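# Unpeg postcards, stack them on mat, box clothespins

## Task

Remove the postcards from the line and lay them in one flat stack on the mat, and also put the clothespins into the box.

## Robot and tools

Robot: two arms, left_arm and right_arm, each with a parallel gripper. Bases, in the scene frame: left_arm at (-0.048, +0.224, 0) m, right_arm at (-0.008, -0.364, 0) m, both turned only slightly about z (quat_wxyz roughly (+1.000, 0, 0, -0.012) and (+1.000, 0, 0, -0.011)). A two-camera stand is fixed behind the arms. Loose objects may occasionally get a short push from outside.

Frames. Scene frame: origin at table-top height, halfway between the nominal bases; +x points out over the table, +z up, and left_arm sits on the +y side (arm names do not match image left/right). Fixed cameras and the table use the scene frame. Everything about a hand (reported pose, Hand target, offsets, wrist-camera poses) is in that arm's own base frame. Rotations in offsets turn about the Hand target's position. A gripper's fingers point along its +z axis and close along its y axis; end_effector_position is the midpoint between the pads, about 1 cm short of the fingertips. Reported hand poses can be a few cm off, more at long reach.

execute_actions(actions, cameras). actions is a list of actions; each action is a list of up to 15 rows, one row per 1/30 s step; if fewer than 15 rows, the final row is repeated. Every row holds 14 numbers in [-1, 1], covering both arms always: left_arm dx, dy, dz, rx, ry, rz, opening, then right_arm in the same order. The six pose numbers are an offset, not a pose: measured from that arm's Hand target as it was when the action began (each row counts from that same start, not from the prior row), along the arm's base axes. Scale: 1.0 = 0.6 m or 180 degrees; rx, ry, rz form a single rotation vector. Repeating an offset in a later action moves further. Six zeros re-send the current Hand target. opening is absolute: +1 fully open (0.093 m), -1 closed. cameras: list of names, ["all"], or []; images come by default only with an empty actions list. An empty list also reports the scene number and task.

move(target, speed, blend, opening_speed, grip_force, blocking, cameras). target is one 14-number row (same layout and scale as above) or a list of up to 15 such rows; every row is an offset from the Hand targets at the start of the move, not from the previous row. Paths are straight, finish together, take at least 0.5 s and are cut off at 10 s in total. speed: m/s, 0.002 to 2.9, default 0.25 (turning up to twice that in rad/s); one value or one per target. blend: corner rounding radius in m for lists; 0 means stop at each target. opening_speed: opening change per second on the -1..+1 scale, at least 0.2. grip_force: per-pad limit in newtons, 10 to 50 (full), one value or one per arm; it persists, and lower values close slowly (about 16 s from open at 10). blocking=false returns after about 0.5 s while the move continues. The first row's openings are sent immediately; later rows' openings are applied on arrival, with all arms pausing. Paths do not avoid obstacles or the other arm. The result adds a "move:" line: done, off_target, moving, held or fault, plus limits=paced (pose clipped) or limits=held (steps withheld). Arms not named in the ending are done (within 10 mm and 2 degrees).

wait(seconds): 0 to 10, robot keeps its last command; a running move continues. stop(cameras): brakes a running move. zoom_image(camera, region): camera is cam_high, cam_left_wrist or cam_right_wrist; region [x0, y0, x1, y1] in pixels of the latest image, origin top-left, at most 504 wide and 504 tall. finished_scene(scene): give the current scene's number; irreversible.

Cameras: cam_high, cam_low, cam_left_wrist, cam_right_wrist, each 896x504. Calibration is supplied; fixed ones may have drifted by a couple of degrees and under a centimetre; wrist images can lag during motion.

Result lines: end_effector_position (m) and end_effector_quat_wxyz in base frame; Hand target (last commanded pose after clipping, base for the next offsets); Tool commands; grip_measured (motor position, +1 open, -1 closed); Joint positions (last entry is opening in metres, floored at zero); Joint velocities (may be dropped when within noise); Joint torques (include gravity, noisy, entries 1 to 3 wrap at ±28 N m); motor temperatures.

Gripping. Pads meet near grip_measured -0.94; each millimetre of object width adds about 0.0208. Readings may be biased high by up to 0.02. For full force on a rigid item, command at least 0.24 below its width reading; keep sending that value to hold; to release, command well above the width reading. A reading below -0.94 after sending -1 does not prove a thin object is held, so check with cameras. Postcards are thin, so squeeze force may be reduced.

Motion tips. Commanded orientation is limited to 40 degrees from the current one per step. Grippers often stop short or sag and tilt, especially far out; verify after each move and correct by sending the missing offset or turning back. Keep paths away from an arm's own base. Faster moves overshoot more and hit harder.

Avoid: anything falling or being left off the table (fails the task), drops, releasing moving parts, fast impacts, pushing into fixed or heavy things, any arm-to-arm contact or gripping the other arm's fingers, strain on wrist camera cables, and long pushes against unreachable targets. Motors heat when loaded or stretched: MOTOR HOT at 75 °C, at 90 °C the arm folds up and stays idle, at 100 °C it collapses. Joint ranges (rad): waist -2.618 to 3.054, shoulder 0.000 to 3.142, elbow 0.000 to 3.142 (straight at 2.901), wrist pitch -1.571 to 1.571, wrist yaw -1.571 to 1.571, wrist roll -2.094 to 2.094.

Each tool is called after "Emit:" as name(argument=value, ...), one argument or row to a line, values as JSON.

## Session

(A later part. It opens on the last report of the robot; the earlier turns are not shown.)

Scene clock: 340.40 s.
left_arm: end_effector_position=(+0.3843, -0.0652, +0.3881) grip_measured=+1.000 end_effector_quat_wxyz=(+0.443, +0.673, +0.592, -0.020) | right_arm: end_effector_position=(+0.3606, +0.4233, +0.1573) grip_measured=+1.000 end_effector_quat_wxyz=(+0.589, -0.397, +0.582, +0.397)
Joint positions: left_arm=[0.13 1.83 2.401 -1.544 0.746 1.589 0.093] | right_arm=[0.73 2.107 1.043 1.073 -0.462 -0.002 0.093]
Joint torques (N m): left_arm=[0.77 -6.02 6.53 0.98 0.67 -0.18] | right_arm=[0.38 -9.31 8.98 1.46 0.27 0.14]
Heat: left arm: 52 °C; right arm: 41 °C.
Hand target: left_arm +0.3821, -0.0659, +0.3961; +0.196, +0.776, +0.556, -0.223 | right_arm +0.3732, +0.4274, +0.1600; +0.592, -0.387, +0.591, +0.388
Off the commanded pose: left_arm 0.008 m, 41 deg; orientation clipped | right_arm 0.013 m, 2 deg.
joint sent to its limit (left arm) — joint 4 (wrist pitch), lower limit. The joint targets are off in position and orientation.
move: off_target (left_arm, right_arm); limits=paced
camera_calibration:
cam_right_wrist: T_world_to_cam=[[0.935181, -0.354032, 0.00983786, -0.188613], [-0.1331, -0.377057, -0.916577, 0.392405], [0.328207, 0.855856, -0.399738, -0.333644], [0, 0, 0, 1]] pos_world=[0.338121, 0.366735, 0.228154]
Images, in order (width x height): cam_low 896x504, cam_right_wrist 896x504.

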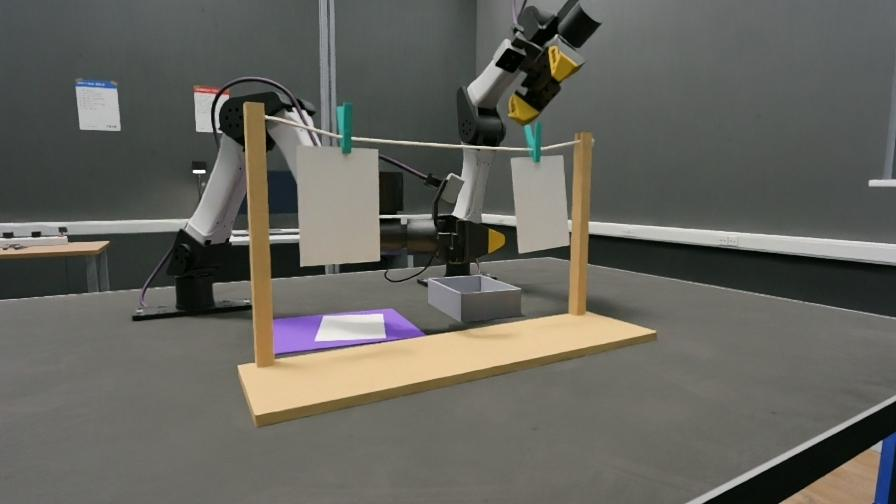

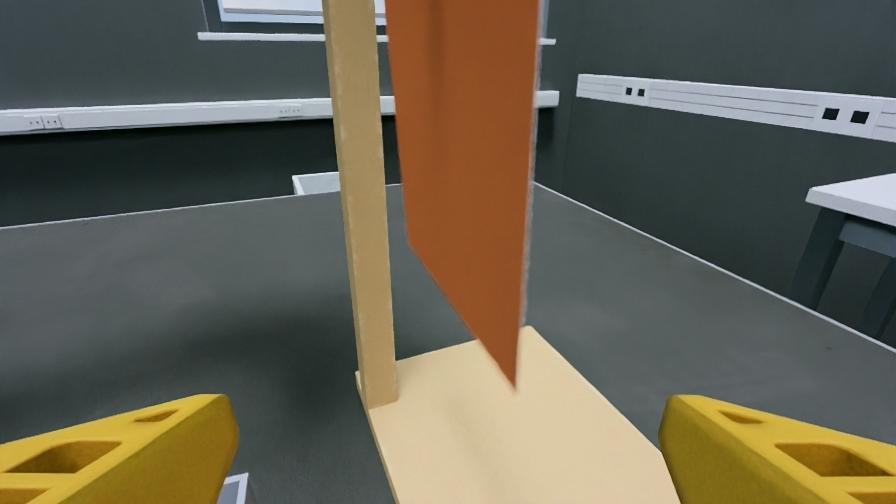

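Emit:
move(
  target=[0,0,0,0,0,0,1,0.072,0.112,-0.012,0,0,0,1],
  speed=0.12,
)

Emit:
move(
  target=[0,0,0,0,0,0,1,0,0,0,0,0,0,-1],
  opening_speed=1.5,
  cameras=["all"],
)

Scene clock: 343.73 s.
left_arm: end_effector_position=(+0.3842, -0.0654, +0.3883) grip_measured=+1.000 end_effector_quat_wxyz=(+0.443, +0.673, +0.592, -0.021) | right_arm: end_effector_position=(+0.4046, +0.4902, +0.1496) grip_measured=+1.000 end_effector_quat_wxyz=(+0.588, -0.397, +0.582, +0.397)
Joint positions: left_arm=[0.13 1.83 2.401 -1.544 0.748 1.587 0.093] | right_arm=[0.773 2.345 1.446 0.906 -0.419 -0.002 0.093]
Joint torques (N m): left_arm=[0.83 -5.98 6.52 0.99 0.65 -0.16] | right_arm=[0.2 -11.48 9.81 1.47 0.28 0.13]
Heat: left arm: 51 °C; right arm: 42 °C.
Hand target: left_arm +0.3821, -0.0659, +0.3961; +0.196, +0.776, +0.556, -0.223 | right_arm +0.4164, +0.4946, +0.1528; +0.592, -0.387, +0.591, +0.388
Off the commanded pose: left_arm 0.008 m, 39 deg; orientation clipped | right_arm 0.013 m, 2 deg.
joint sent to its limit (left arm) — joint 4 (wrist pitch), lower limit. The joint targets are off in position and orientation.
move: off_target (left_arm, right_arm); limits=paced

Scene clock: 345.60 s.
left_arm: end_effector_position=(+0.3842, -0.0654, +0.3883) grip_measured=+1.000 end_effector_quat_wxyz=(+0.443, +0.673, +0.592, -0.021) | right_arm: end_effector_position=(+0.4049, +0.4901, +0.1496) grip_measured=-0.970 end_effector_quat_wxyz=(+0.588, -0.396, +0.583, +0.396)
Joint positions: left_arm=[0.13 1.83 2.401 -1.544 0.748 1.587 0.093] | right_arm=[0.773 2.345 1.446 0.906 -0.418 -0.002 0]
Joint torques (N m): left_arm=[0.81 -5.93 6.49 0.97 0.66 -0.17] | right_arm=[0.16 -11.44 9.88 1.47 0.28 0.14]
Heat: left arm: 51 °C; right arm: 42 °C.
Hand target: left_arm +0.3821, -0.0659, +0.3961; +0.196, +0.776, +0.556, -0.223 | right_arm +0.4164, +0.4946, +0.1528; +0.592, -0.387, +0.591, +0.388
Off the commanded pose: left_arm 0.008 m, 39 deg; orientation clipped | right_arm 0.013 m, 2 deg.
joint sent to its limit (left arm) — joint 4 (wrist pitch), lower limit. The joint targets are off in position and orientation.
move: off_target (left_arm, right_arm); limits=paced
camera_calibration:
cam_left_wrist: T_world_to_cam=[[-0.810355, -0.101409, -0.577098, 0.528221], [0.050639, 0.969103, -0.2414, 0.173926], [0.583748, -0.224844, -0.780182, 0.145894], [0, 0, 0, 1]] pos_world=[0.334074, -0.0821822, 0.460645]
cam_right_wrist: T_world_to_cam=[[0.934671, -0.355404, 0.00885248, -0.205182], [-0.134891, -0.377567, -0.916105, 0.417351], [0.32893, 0.855062, -0.400841, -0.408136], [0, 0, 0, 1]] pos_world=[0.382323, 0.433637, 0.220555]

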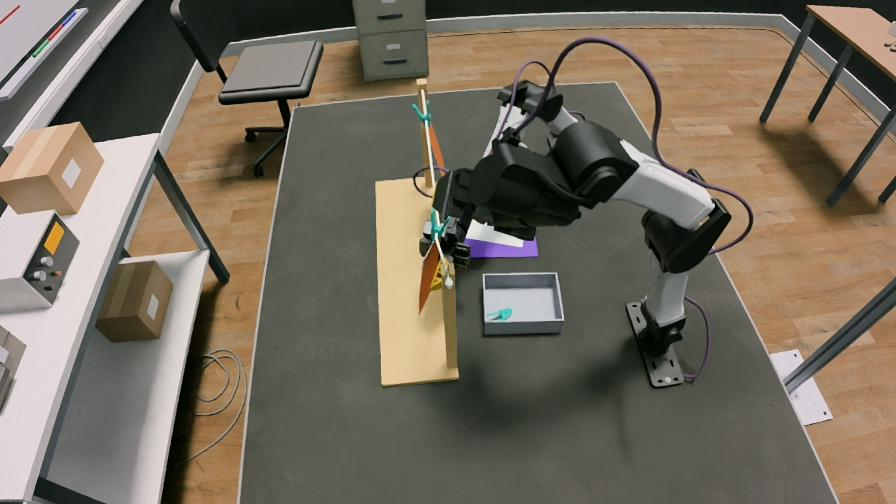

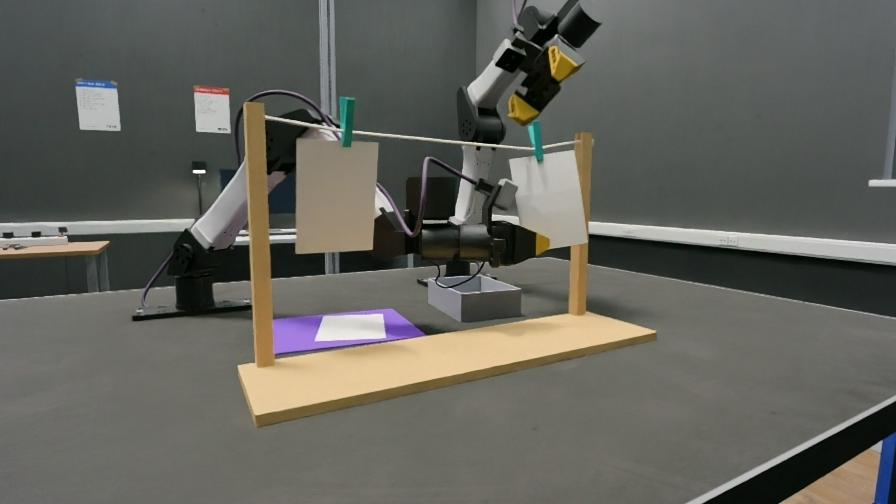

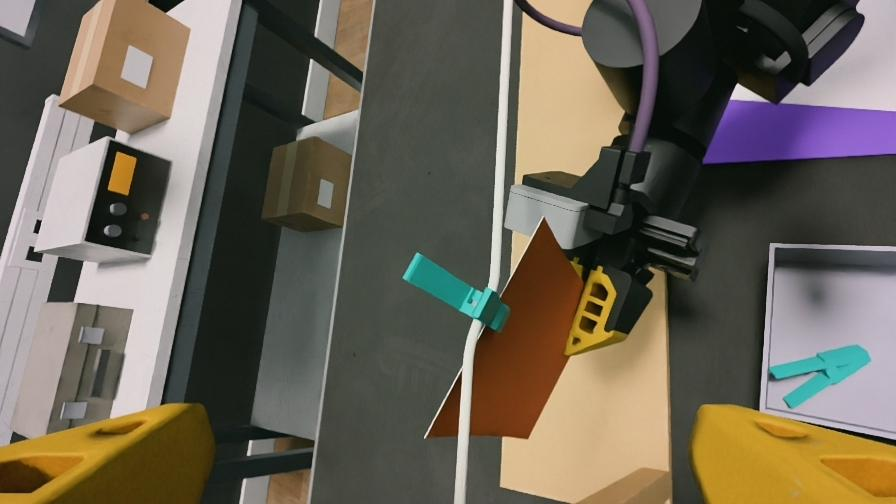

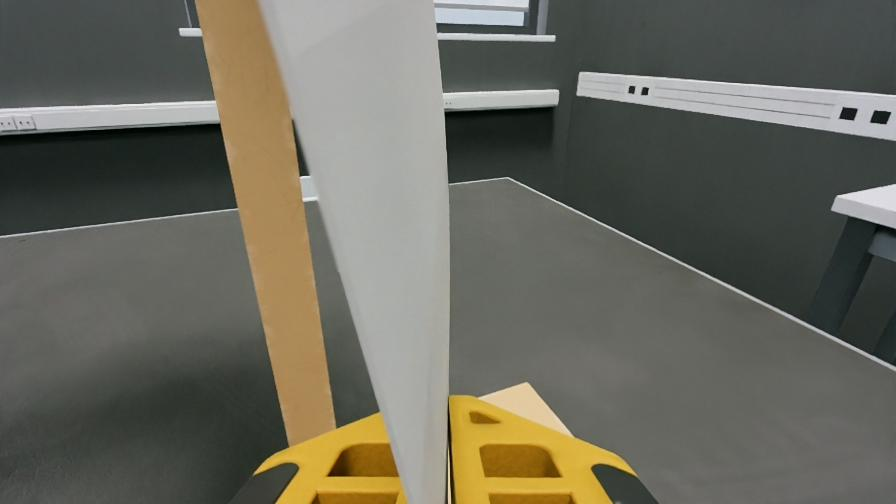

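Emit:
move(
  target=[0.08,0.03,-0.08,-0.076,0.045,-0.015,1,0,0,0,0,0,0,-1],
  speed=0.15,
  cameras=["cam_low","cam_left_wrist"],
)

Emit:
zoom_image(
  camera="cam_low",
  region=[480, 60, 620, 180],
)

Scene clock: 353.93 s.
left_arm: end_effector_position=(+0.4313, -0.0448, +0.3379) grip_measured=+1.000 end_effector_quat_wxyz=(+0.471, +0.617, +0.612, -0.150) | right_arm: end_effector_position=(+0.4049, +0.4901, +0.1496) grip_measured=-0.970 end_effector_quat_wxyz=(+0.588, -0.396, +0.583, +0.396)
Joint positions: left_arm=[0.226 2.039 2.402 -1.544 0.986 1.593 0.093] | right_arm=[0.773 2.345 1.446 0.906 -0.418 -0.002 0]
Joint torques (N m): left_arm=[0.7 -8.06 7.19 0.64 0.81 -0.1] | right_arm=[0.13 -11.44 9.88 1.47 0.27 0.13]
Motor temperatures (°C): left_arm=[29 50 37 32 28 25 28] | right_arm=[29 37 42 40 26 27 28]
Heat: left arm: 50 °C; right arm: 42 °C.
Hand target: left_arm +0.4301, -0.0479, +0.3481; +0.242, +0.743, +0.520, -0.346 | right_arm +0.4164, +0.4946, +0.1528; +0.592, -0.387, +0.591, +0.388
Off the commanded pose: left_arm 0.011 m, 39 deg | right_arm 0.013 m, 2 deg.
joint sent to its limit (left arm) — joint 4 (wrist pitch), lower limit. The joint targets are off in position and orientation.
move: off_target (left_arm, right_arm)
camera_calibration:
cam_left_wrist: T_world_to_cam=[[-0.893014, -0.202154, -0.402069, 0.511394], [0.011949, 0.882464, -0.470228, 0.229464], [0.44987, -0.424724, -0.785637, 0.134304], [0, 0, 0, 1]] pos_world=[0.39352, -0.0420711, 0.41903]
Images, in order (width x height): cam_low 896x504, cam_left_wrist 896x504.

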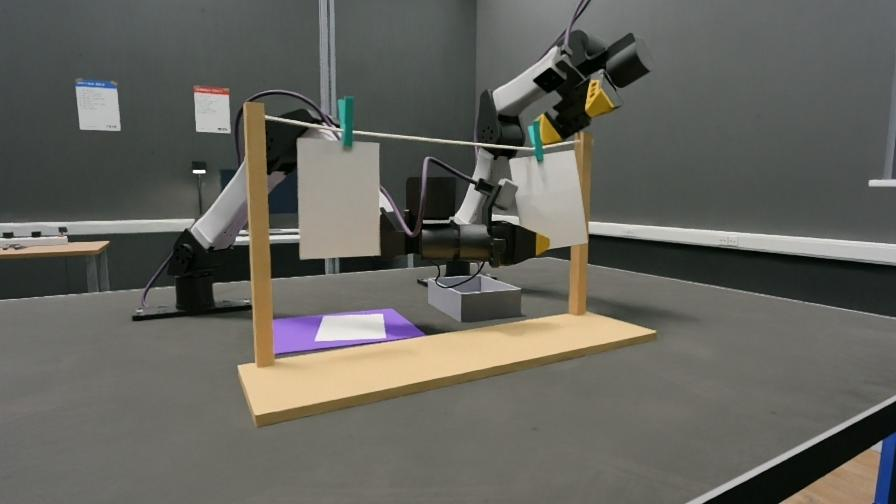

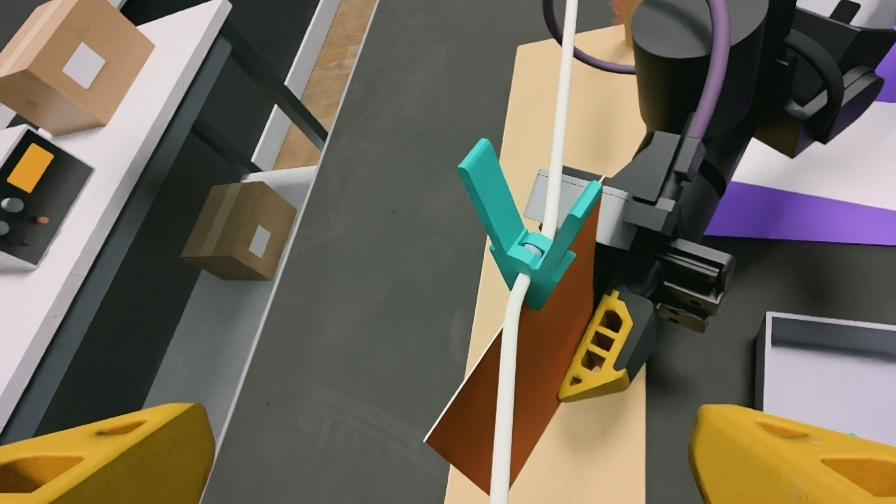

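Scaled by 3.600.

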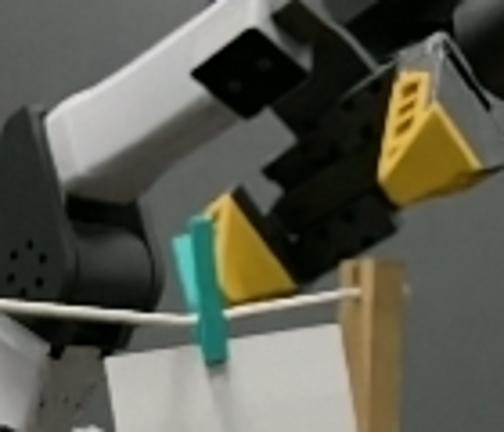

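Emit:
move(
  target=[0.015,-0.08,-0.03,0,0,0,1,0,0,0,0,0,0,-1],
  speed=0.12,
  cameras=["cam_low","cam_left_wrist"],
)

Scene clock: 359.13 s.
left_arm: end_effector_position=(+0.4392, -0.0942, +0.3237) grip_measured=+1.000 end_effector_quat_wxyz=(+0.453, +0.637, +0.593, -0.195) | right_arm: end_effector_position=(+0.4049, +0.4901, +0.1496) grip_measured=-0.970 end_effector_quat_wxyz=(+0.588, -0.396, +0.583, +0.396)
Joint positions: left_arm=[0.107 2.111 2.456 -1.544 0.986 1.547 0.093] | right_arm=[0.773 2.345 1.446 0.906 -0.418 -0.002 0]
Joint torques (N m): left_arm=[-0.46 -8.31 7.19 0.61 0.64 -0.18] | right_arm=[0.17 -11.43 9.88 1.47 0.27 0.13]
Heat: left arm: 49 °C; right arm: 43 °C.
Hand target: left_arm +0.4391, -0.0959, +0.3301; +0.242, +0.743, +0.520, -0.346 | right_arm +0.4164, +0.4946, +0.1528; +0.592, -0.387, +0.591, +0.388
Off the commanded pose: left_arm 0.007 m, 33 deg | right_arm 0.013 m, 2 deg.
joint sent to its limit (left arm) — joint 4 (wrist pitch), lower limit. The joint targets are off in position and orientation.
move: off_target (left_arm, right_arm)
camera_calibration:
cam_left_wrist: T_world_to_cam=[[-0.929062, -0.121617, -0.349362, 0.509182], [0.0700271, 0.869518, -0.488912, 0.245638], [0.363236, -0.478694, -0.799319, 0.136044], [0, 0, 0, 1]] pos_world=[0.406444, -0.0865378, 0.406727]
Images, in order (width x height): cam_low 896x504, cam_left_wrist 896x504.

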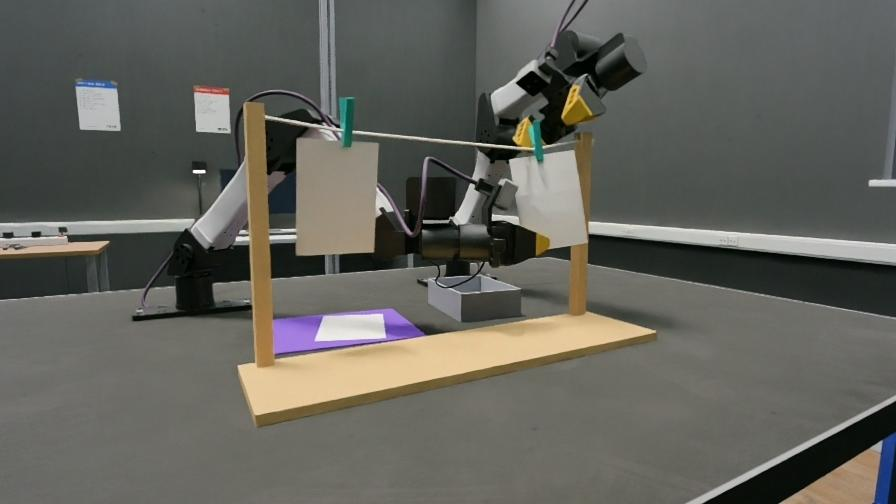

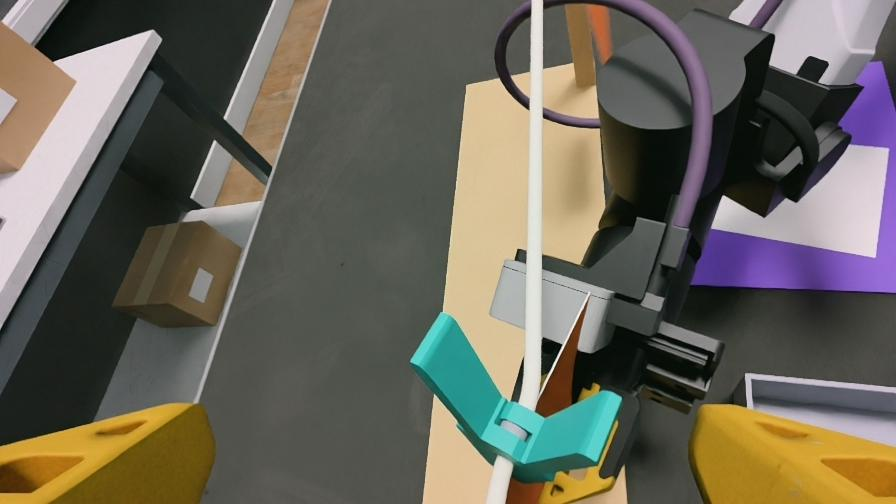

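Emit:
move(
  target=[
    [0.0,-0.035,-0.036,0,0,0,1,0,0,0,0,0,0,-1],
    [0.0,-0.035,-0.036,0,0,0,-0.2,0,0,0,0,0,0,-1],
  ],
  speed=0.1,
  opening_speed=1,
  cameras=["cam_low","cam_left_wrist"],
)

Emit:
zoom_image(
  camera="cam_low",
  region=[480, 60, 620, 180],
)

Scene clock: 367.27 s.
left_arm: end_effector_position=(+0.4394, -0.1153, +0.3131) grip_measured=-0.199 end_effector_quat_wxyz=(+0.441, +0.648, +0.583, -0.215) | right_arm: end_effector_position=(+0.4034, +0.4913, +0.1493) grip_measured=-0.970 end_effector_quat_wxyz=(+0.587, -0.397, +0.583, +0.397)
Joint positions: left_arm=[0.058 2.137 2.456 -1.544 0.986 1.547 0.036] | right_arm=[0.776 2.345 1.446 0.904 -0.418 -0.002 0]
Joint torques (N m): left_arm=[-0.57 -8.7 5.05 0.53 0.43 -0.06] | right_arm=[0.12 -11.41 9.87 1.48 0.28 0.14]
Heat: left arm: 49 °C; right arm: 43 °C.
Hand target: left_arm +0.4391, -0.1169, +0.3085; +0.242, +0.743, +0.520, -0.346 | right_arm +0.4164, +0.4946, +0.1528; +0.592, -0.387, +0.591, +0.388
Off the commanded pose: left_arm 0.005 m, 30 deg | right_arm 0.014 m, 2 deg.
joint sent to its limit (left arm) — joint 4 (wrist pitch), lower limit. The joint targets are off in position and orientation.
move: off_target (left_arm, right_arm); target 2's new opening was sent with left_arm's hand 0.006 m and 30 deg from that target
camera_calibration:
cam_left_wrist: T_world_to_cam=[[-0.942689, -0.0764574, -0.324794, 0.506496], [0.0997578, 0.864293, -0.492997, 0.246385], [0.31841, -0.497144, -0.807133, 0.137343], [0, 0, 0, 1]] pos_world=[0.409158, -0.105944, 0.396828]
Images, in order (width x height): cam_low 896x504, cam_left_wrist 896x504.

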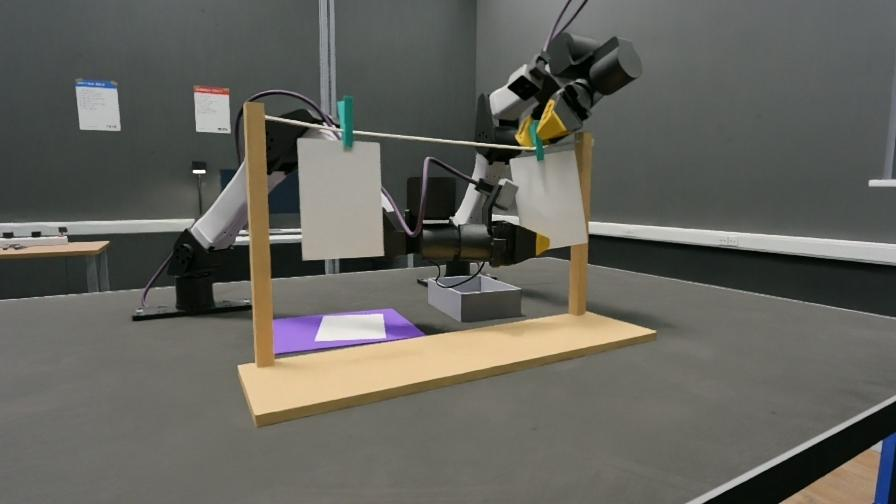

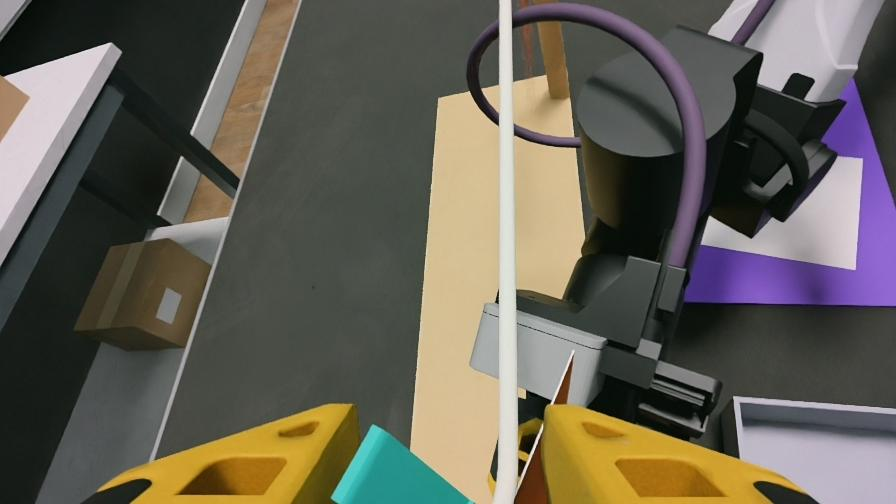

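Scaled by 3.600.

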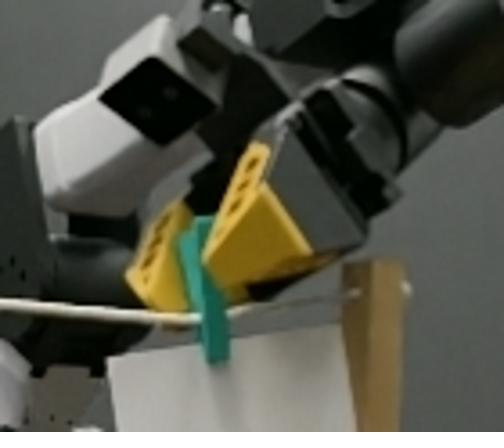

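Emit:
move(
  target=[
    [0.004,-0.022,0.0,0,0,0,0.1,0,0,0,0,0,0,-1],
    [0.004,-0.022,0.0,0,0,0,-0.4,0,0,0,0,0,0,-1],
  ],
  speed=0.1,
  opening_speed=1,
  cameras=["cam_left_wrist","cam_low"],
)

Emit:
zoom_image(
  camera="cam_low",
  region=[480, 60, 620, 180],
)

Scene clock: 373.37 s.
left_arm: end_effector_position=(+0.4420, -0.1252, +0.3056) grip_measured=-0.395 end_effector_quat_wxyz=(+0.432, +0.647, +0.585, -0.229) | right_arm: end_effector_position=(+0.4037, +0.4916, +0.1502) grip_measured=-0.970 end_effector_quat_wxyz=(+0.588, -0.397, +0.582, +0.397)
Joint positions: left_arm=[0.035 2.163 2.468 -1.544 0.986 1.527 0.026] | right_arm=[0.776 2.345 1.449 0.902 -0.418 -0.002 0]
Joint torques (N m): left_arm=[-0.47 -8.73 7.24 0.56 0.43 -0.17] | right_arm=[-0.23 -11.45 9.73 1.5 0.27 0.13]
Heat: left arm: 49 °C; right arm: 44 °C.
Hand target: left_arm +0.4415, -0.1301, +0.3085; +0.242, +0.743, +0.520, -0.346 | right_arm +0.4164, +0.4946, +0.1528; +0.592, -0.387, +0.591, +0.388
Off the commanded pose: left_arm 0.006 m, 29 deg | right_arm 0.013 m, 2 deg.
joint sent to its limit (left arm) — joint 4 (wrist pitch), lower limit. The joint targets are off in position and orientation.
move: off_target (left_arm, right_arm); target 2's new opening was sent with left_arm's hand 0.007 m and 29 deg from that target
camera_calibration:
cam_left_wrist: T_world_to_cam=[[-0.952977, -0.0660456, -0.295758, 0.502764], [0.0956289, 0.860555, -0.500301, 0.254561], [0.287559, -0.505058, -0.813773, 0.140184], [0, 0, 0, 1]] pos_world=[0.414468, -0.115057, 0.390131]
Images, in order (width x height): cam_low 896x504, cam_left_wrist 896x504.

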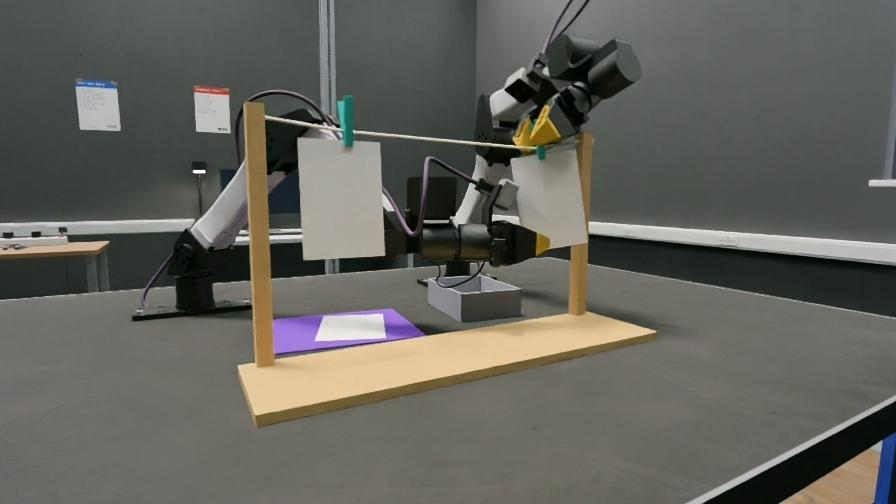

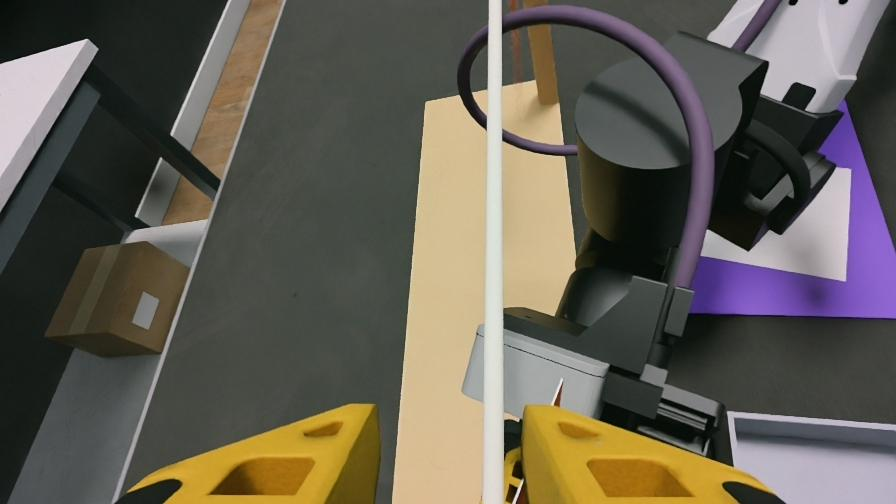

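Scaled by 3.600.

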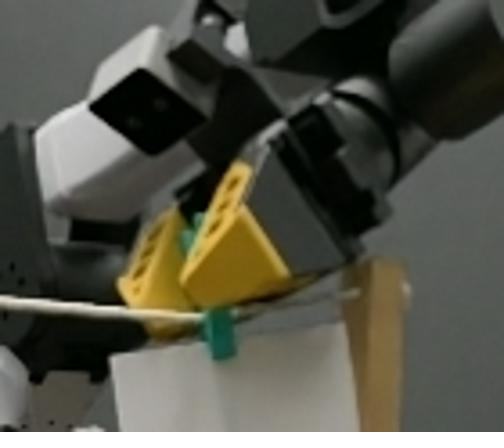

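Emit:
move(
  target=[
    [0,0,0.012,0,0,0,-0.3,0,0,0,0,0,0,-1],
    [0,0,0.012,0,0,0,-1,0,0,0,0,0,0,-1],
  ],
  speed=0.1,
  opening_speed=1,
  cameras=["cam_left_wrist","cam_low"],
)

Emit:
zoom_image(
  camera="cam_low",
  region=[480, 60, 620, 180],
)

Scene clock: 382.07 s.
left_arm: end_effector_position=(+0.4423, -0.1258, +0.3114) grip_measured=-0.660 end_effector_quat_wxyz=(+0.436, +0.645, +0.585, -0.226) | right_arm: end_effector_position=(+0.4048, +0.4913, +0.1515) grip_measured=-0.970 end_effector_quat_wxyz=(+0.589, -0.397, +0.581, +0.397)
Joint positions: left_arm=[0.033 2.163 2.49 -1.544 0.986 1.511 0.014] | right_arm=[0.774 2.345 1.452 0.902 -0.418 -0.002 0]
Joint torques (N m): left_arm=[-0.34 -8.75 7.19 0.57 0.49 -0.17] | right_arm=[-0.05 -11.45 9.46 1.5 0.27 0.13]
Heat: left arm: 50 °C; right arm: 44 °C.
Hand target: left_arm +0.4415, -0.1301, +0.3157; +0.242, +0.743, +0.520, -0.346 | right_arm +0.4164, +0.4946, +0.1528; +0.592, -0.387, +0.591, +0.388
Off the commanded pose: left_arm 0.006 m, 30 deg | right_arm 0.012 m, 2 deg.
joint sent to its limit (left arm) — joint 4 (wrist pitch), lower limit. The joint targets are off in position and orientation.
move: off_target (left_arm, right_arm); target 2's new opening was sent with left_arm's hand 0.007 m and 29 deg from that target
camera_calibration:
cam_left_wrist: T_world_to_cam=[[-0.950227, -0.0737562, -0.302703, 0.504738], [0.0931998, 0.859794, -0.502063, 0.259538], [0.297293, -0.505286, -0.810125, 0.139041], [0, 0, 0, 1]] pos_world=[0.414091, -0.115667, 0.395731]
Images, in order (width x height): cam_low 896x504, cam_left_wrist 896x504.

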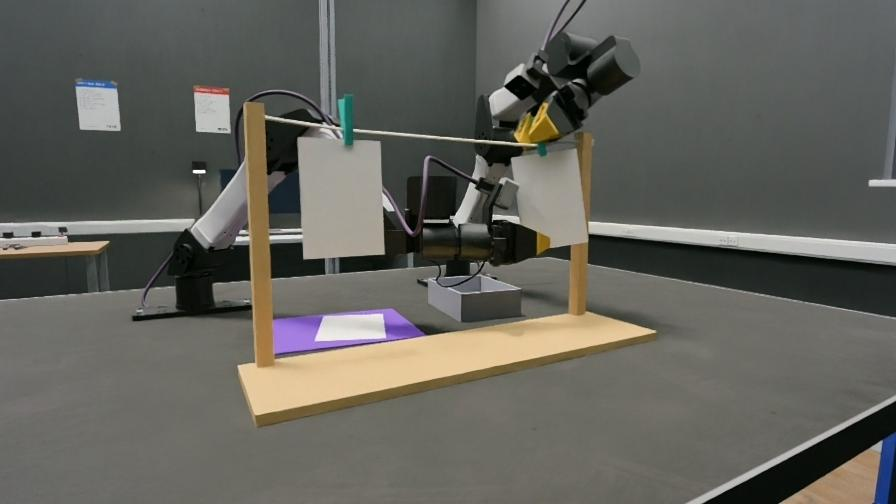

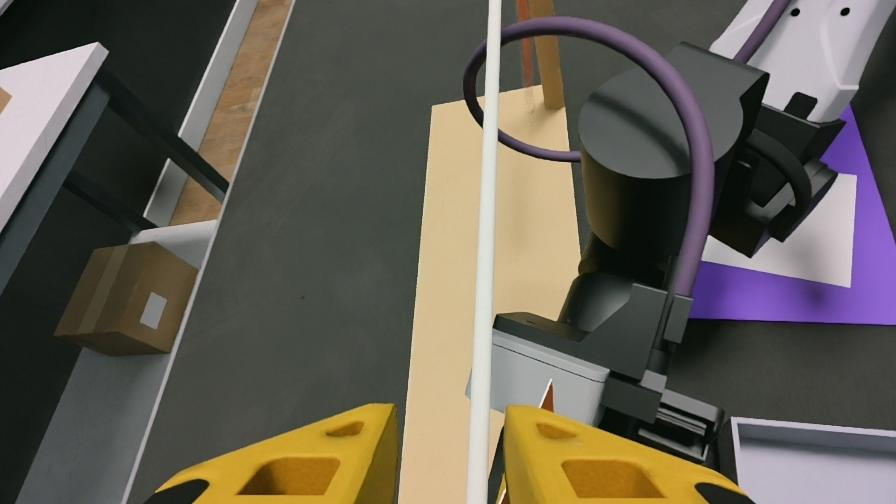

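Scaled by 3.600.

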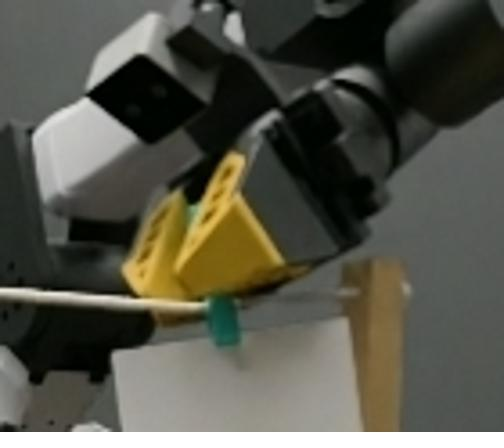

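Emit:
move(
  target=[
    [0,0,0,0,0,0,-1,0,0,-0.08,0,0,0,-1],
    [0,0,0,0,0,0,-1,-0.177,-0.158,0.03,0,0,0,-1],
    [0,0,0,0,0,0,-1,-0.227,-0.457,0.062,-0.333,-0.382,0.152,-1],
    [0,0,0,0,0,0,-1,-0.233,-0.51,-0.08,-0.333,-0.382,0.152,-1],
  ],
  speed=[0.08,0.15,0.2,0.15],
  blend=[0,0.03,0.03,0],
  cameras=["all"],
)

Scene clock: 392.40 s.
left_arm: end_effector_position=(+0.4423, -0.1258, +0.3114) grip_measured=-0.669 end_effector_quat_wxyz=(+0.436, +0.645, +0.585, -0.226) | right_arm: end_effector_position=(+0.2721, +0.1866, +0.1005) grip_measured=-0.971 end_effector_quat_wxyz=(-0.445, +0.862, -0.228, +0.088)
Joint positions: left_arm=[0.033 2.163 2.49 -1.544 0.986 1.511 0.013] | right_arm=[0.294 1.286 0.581 -0.115 -0.634 -2.072 0]
Joint torques (N m): left_arm=[-0.25 -8.85 7.12 0.57 0.54 -0.13] | right_arm=[-0.84 -3.64 4.74 2.02 -0.42 -0.06]
Motor temperatures (°C): left_arm=[29 50 40 31 28 25 29] | right_arm=[29 43 44 41 26 27 28]
Heat: left arm: 50 °C; right arm: 44 °C.
Hand target: left_arm +0.4415, -0.1301, +0.3157; +0.242, +0.743, +0.520, -0.346 | right_arm +0.2766, +0.1886, +0.1048; -0.452, +0.868, -0.181, +0.094
Off the commanded pose: left_arm 0.006 m, 30 deg | right_arm 0.007 m, 6 deg.
joint sent to its limit (left arm) — joint 4 (wrist pitch), lower limit. The joint targets are off in position and orientation.
joint sent to its limit (right arm) — joint 6 (wrist roll), lower limit. The joint targets are off in position and orientation.
move: off_target (left_arm, right_arm)
camera_calibration:
cam_left_wrist: T_world_to_cam=[[-0.950227, -0.0737562, -0.302703, 0.504738], [0.0931998, 0.859794, -0.502063, 0.259538], [0.297293, -0.505286, -0.810125, 0.139041], [0, 0, 0, 1]] pos_world=[0.414091, -0.115667, 0.395731]
cam_right_wrist: T_world_to_cam=[[0.317355, 0.514734, 0.796451, -0.26208], [0.663495, -0.720585, 0.201325, -0.025691], [0.677539, 0.46455, -0.570205, -0.129562], [0, 0, 0, 1]] pos_world=[0.188001, 0.176577, 0.140029]

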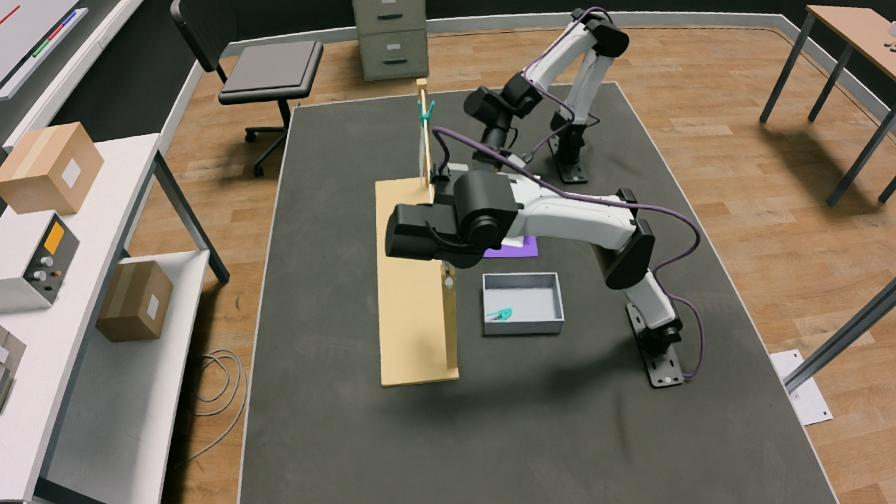

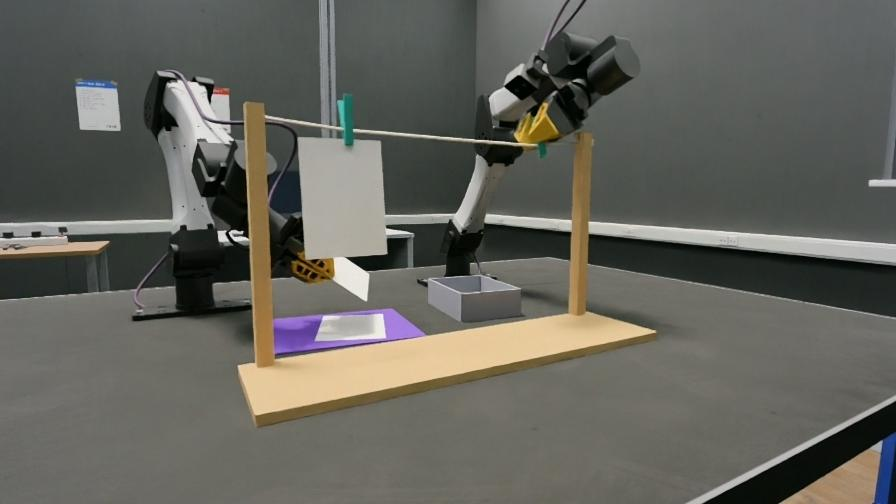

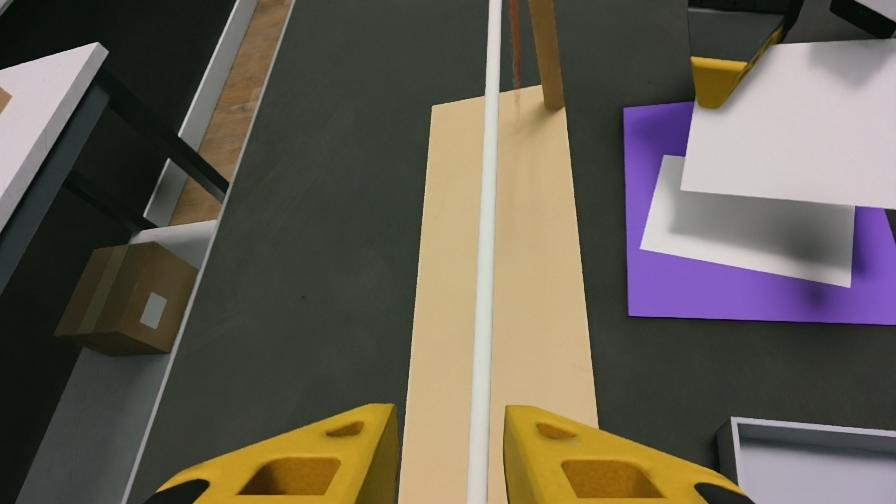

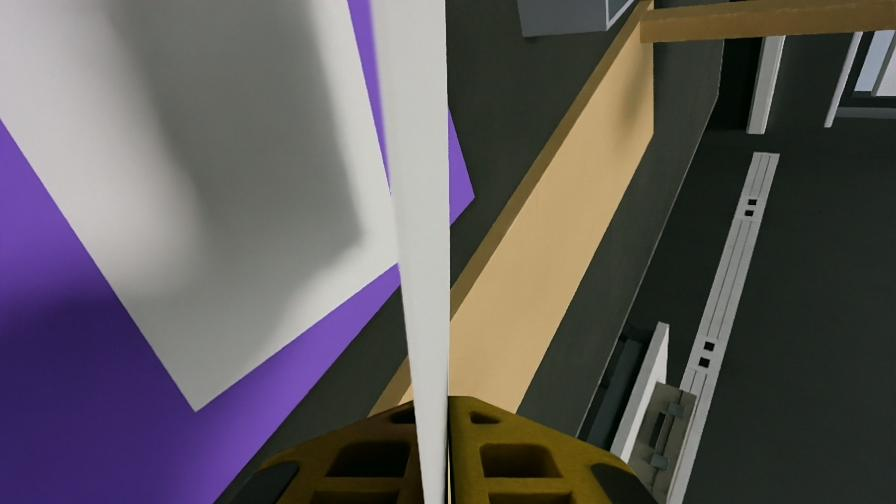

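Emit:
move(
  target=[
    [0,0,0.0,0,0,0,0.15,0,0,-0.113,0,0,0,-1],
    [0,0.004,0.038,0,0,0,0.15,0,0,-0.113,0,0,0,-0.6],
  ],
  speed=0.1,
  opening_speed=1,
  cameras=["cam_left_wrist","cam_low"],
)

Emit:
zoom_image(
  camera="cam_low",
  region=[480, 60, 620, 180],
)

Scene clock: 401.33 s.
left_arm: end_effector_position=(+0.4420, -0.1299, +0.3305) grip_measured=+0.149 end_effector_quat_wxyz=(+0.449, +0.641, +0.584, -0.216) | right_arm: end_effector_position=(+0.2760, +0.1912, +0.0383) grip_measured=-0.603 end_effector_quat_wxyz=(-0.458, +0.857, -0.214, +0.101)
Joint positions: left_arm=[0.024 2.163 2.56 -1.544 0.986 1.458 0.052] | right_arm=[0.3 1.527 0.415 0.338 -0.643 -2.074 0.016]
Joint torques (N m): left_arm=[0.79 -8.77 7.02 0.69 0.81 -0.15] | right_arm=[-0.64 -4.12 4.04 1.57 -0.39 -0.05]
Heat: left arm: 50 °C; right arm: 42 °C.
Hand target: left_arm +0.4415, -0.1277, +0.3385; +0.242, +0.743, +0.520, -0.346 | right_arm +0.2766, +0.1886, +0.0370; -0.452, +0.868, -0.181, +0.094
Off the commanded pose: left_arm 0.008 m, 31 deg | right_arm 0.003 m, 4 deg.
joint sent to its limit (left arm) — joint 4 (wrist pitch), lower limit. The joint targets are off in position and orientation.
joint sent to its limit (right arm) — joint 6 (wrist roll), lower limit. The joint targets are off in position and orientation.
move: off_target (left_arm, right_arm); target 2's new opening was sent with right_arm's hand 0.008 m and 4 deg from that target
camera_calibration:
cam_left_wrist: T_world_to_cam=[[-0.940128, -0.0935017, -0.327745, 0.511151], [0.0920302, 0.856267, -0.508269, 0.274775], [0.328161, -0.508, -0.796396, 0.134036], [0, 0, 0, 1]] pos_world=[0.411275, -0.119397, 0.413932]
Images, in order (width x height): cam_low 896x504, cam_left_wrist 896x504.

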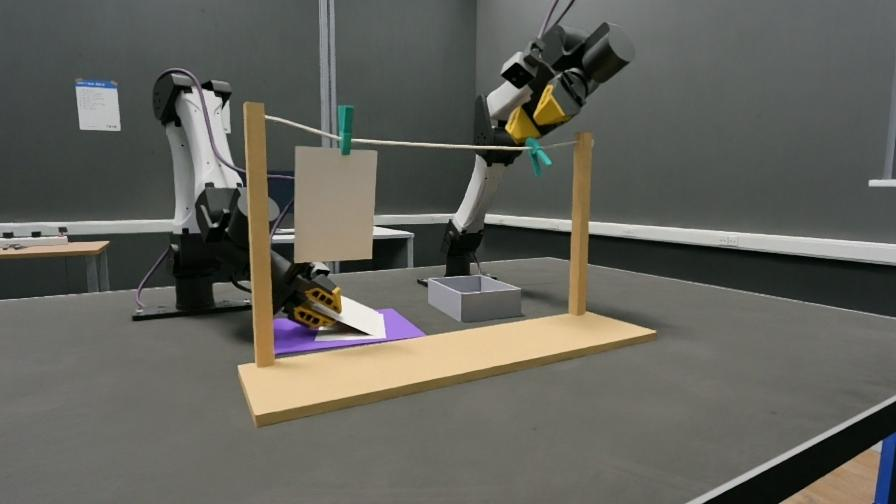

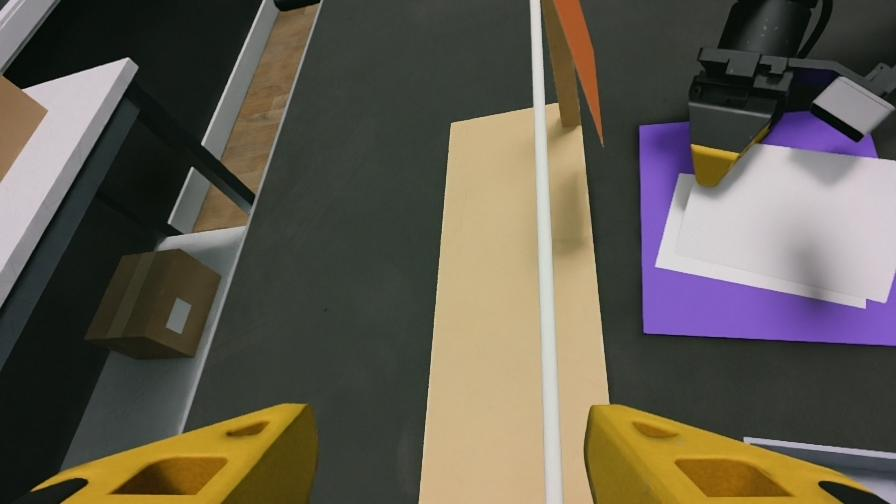

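Scaled by 3.600.

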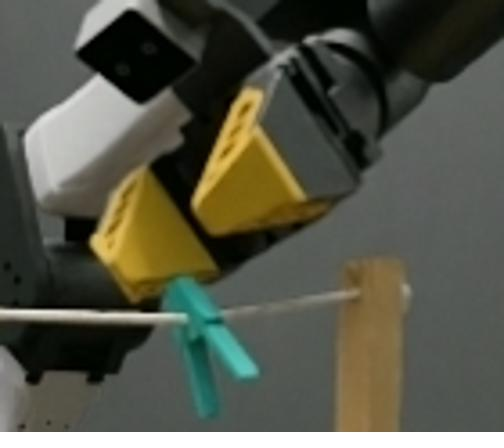

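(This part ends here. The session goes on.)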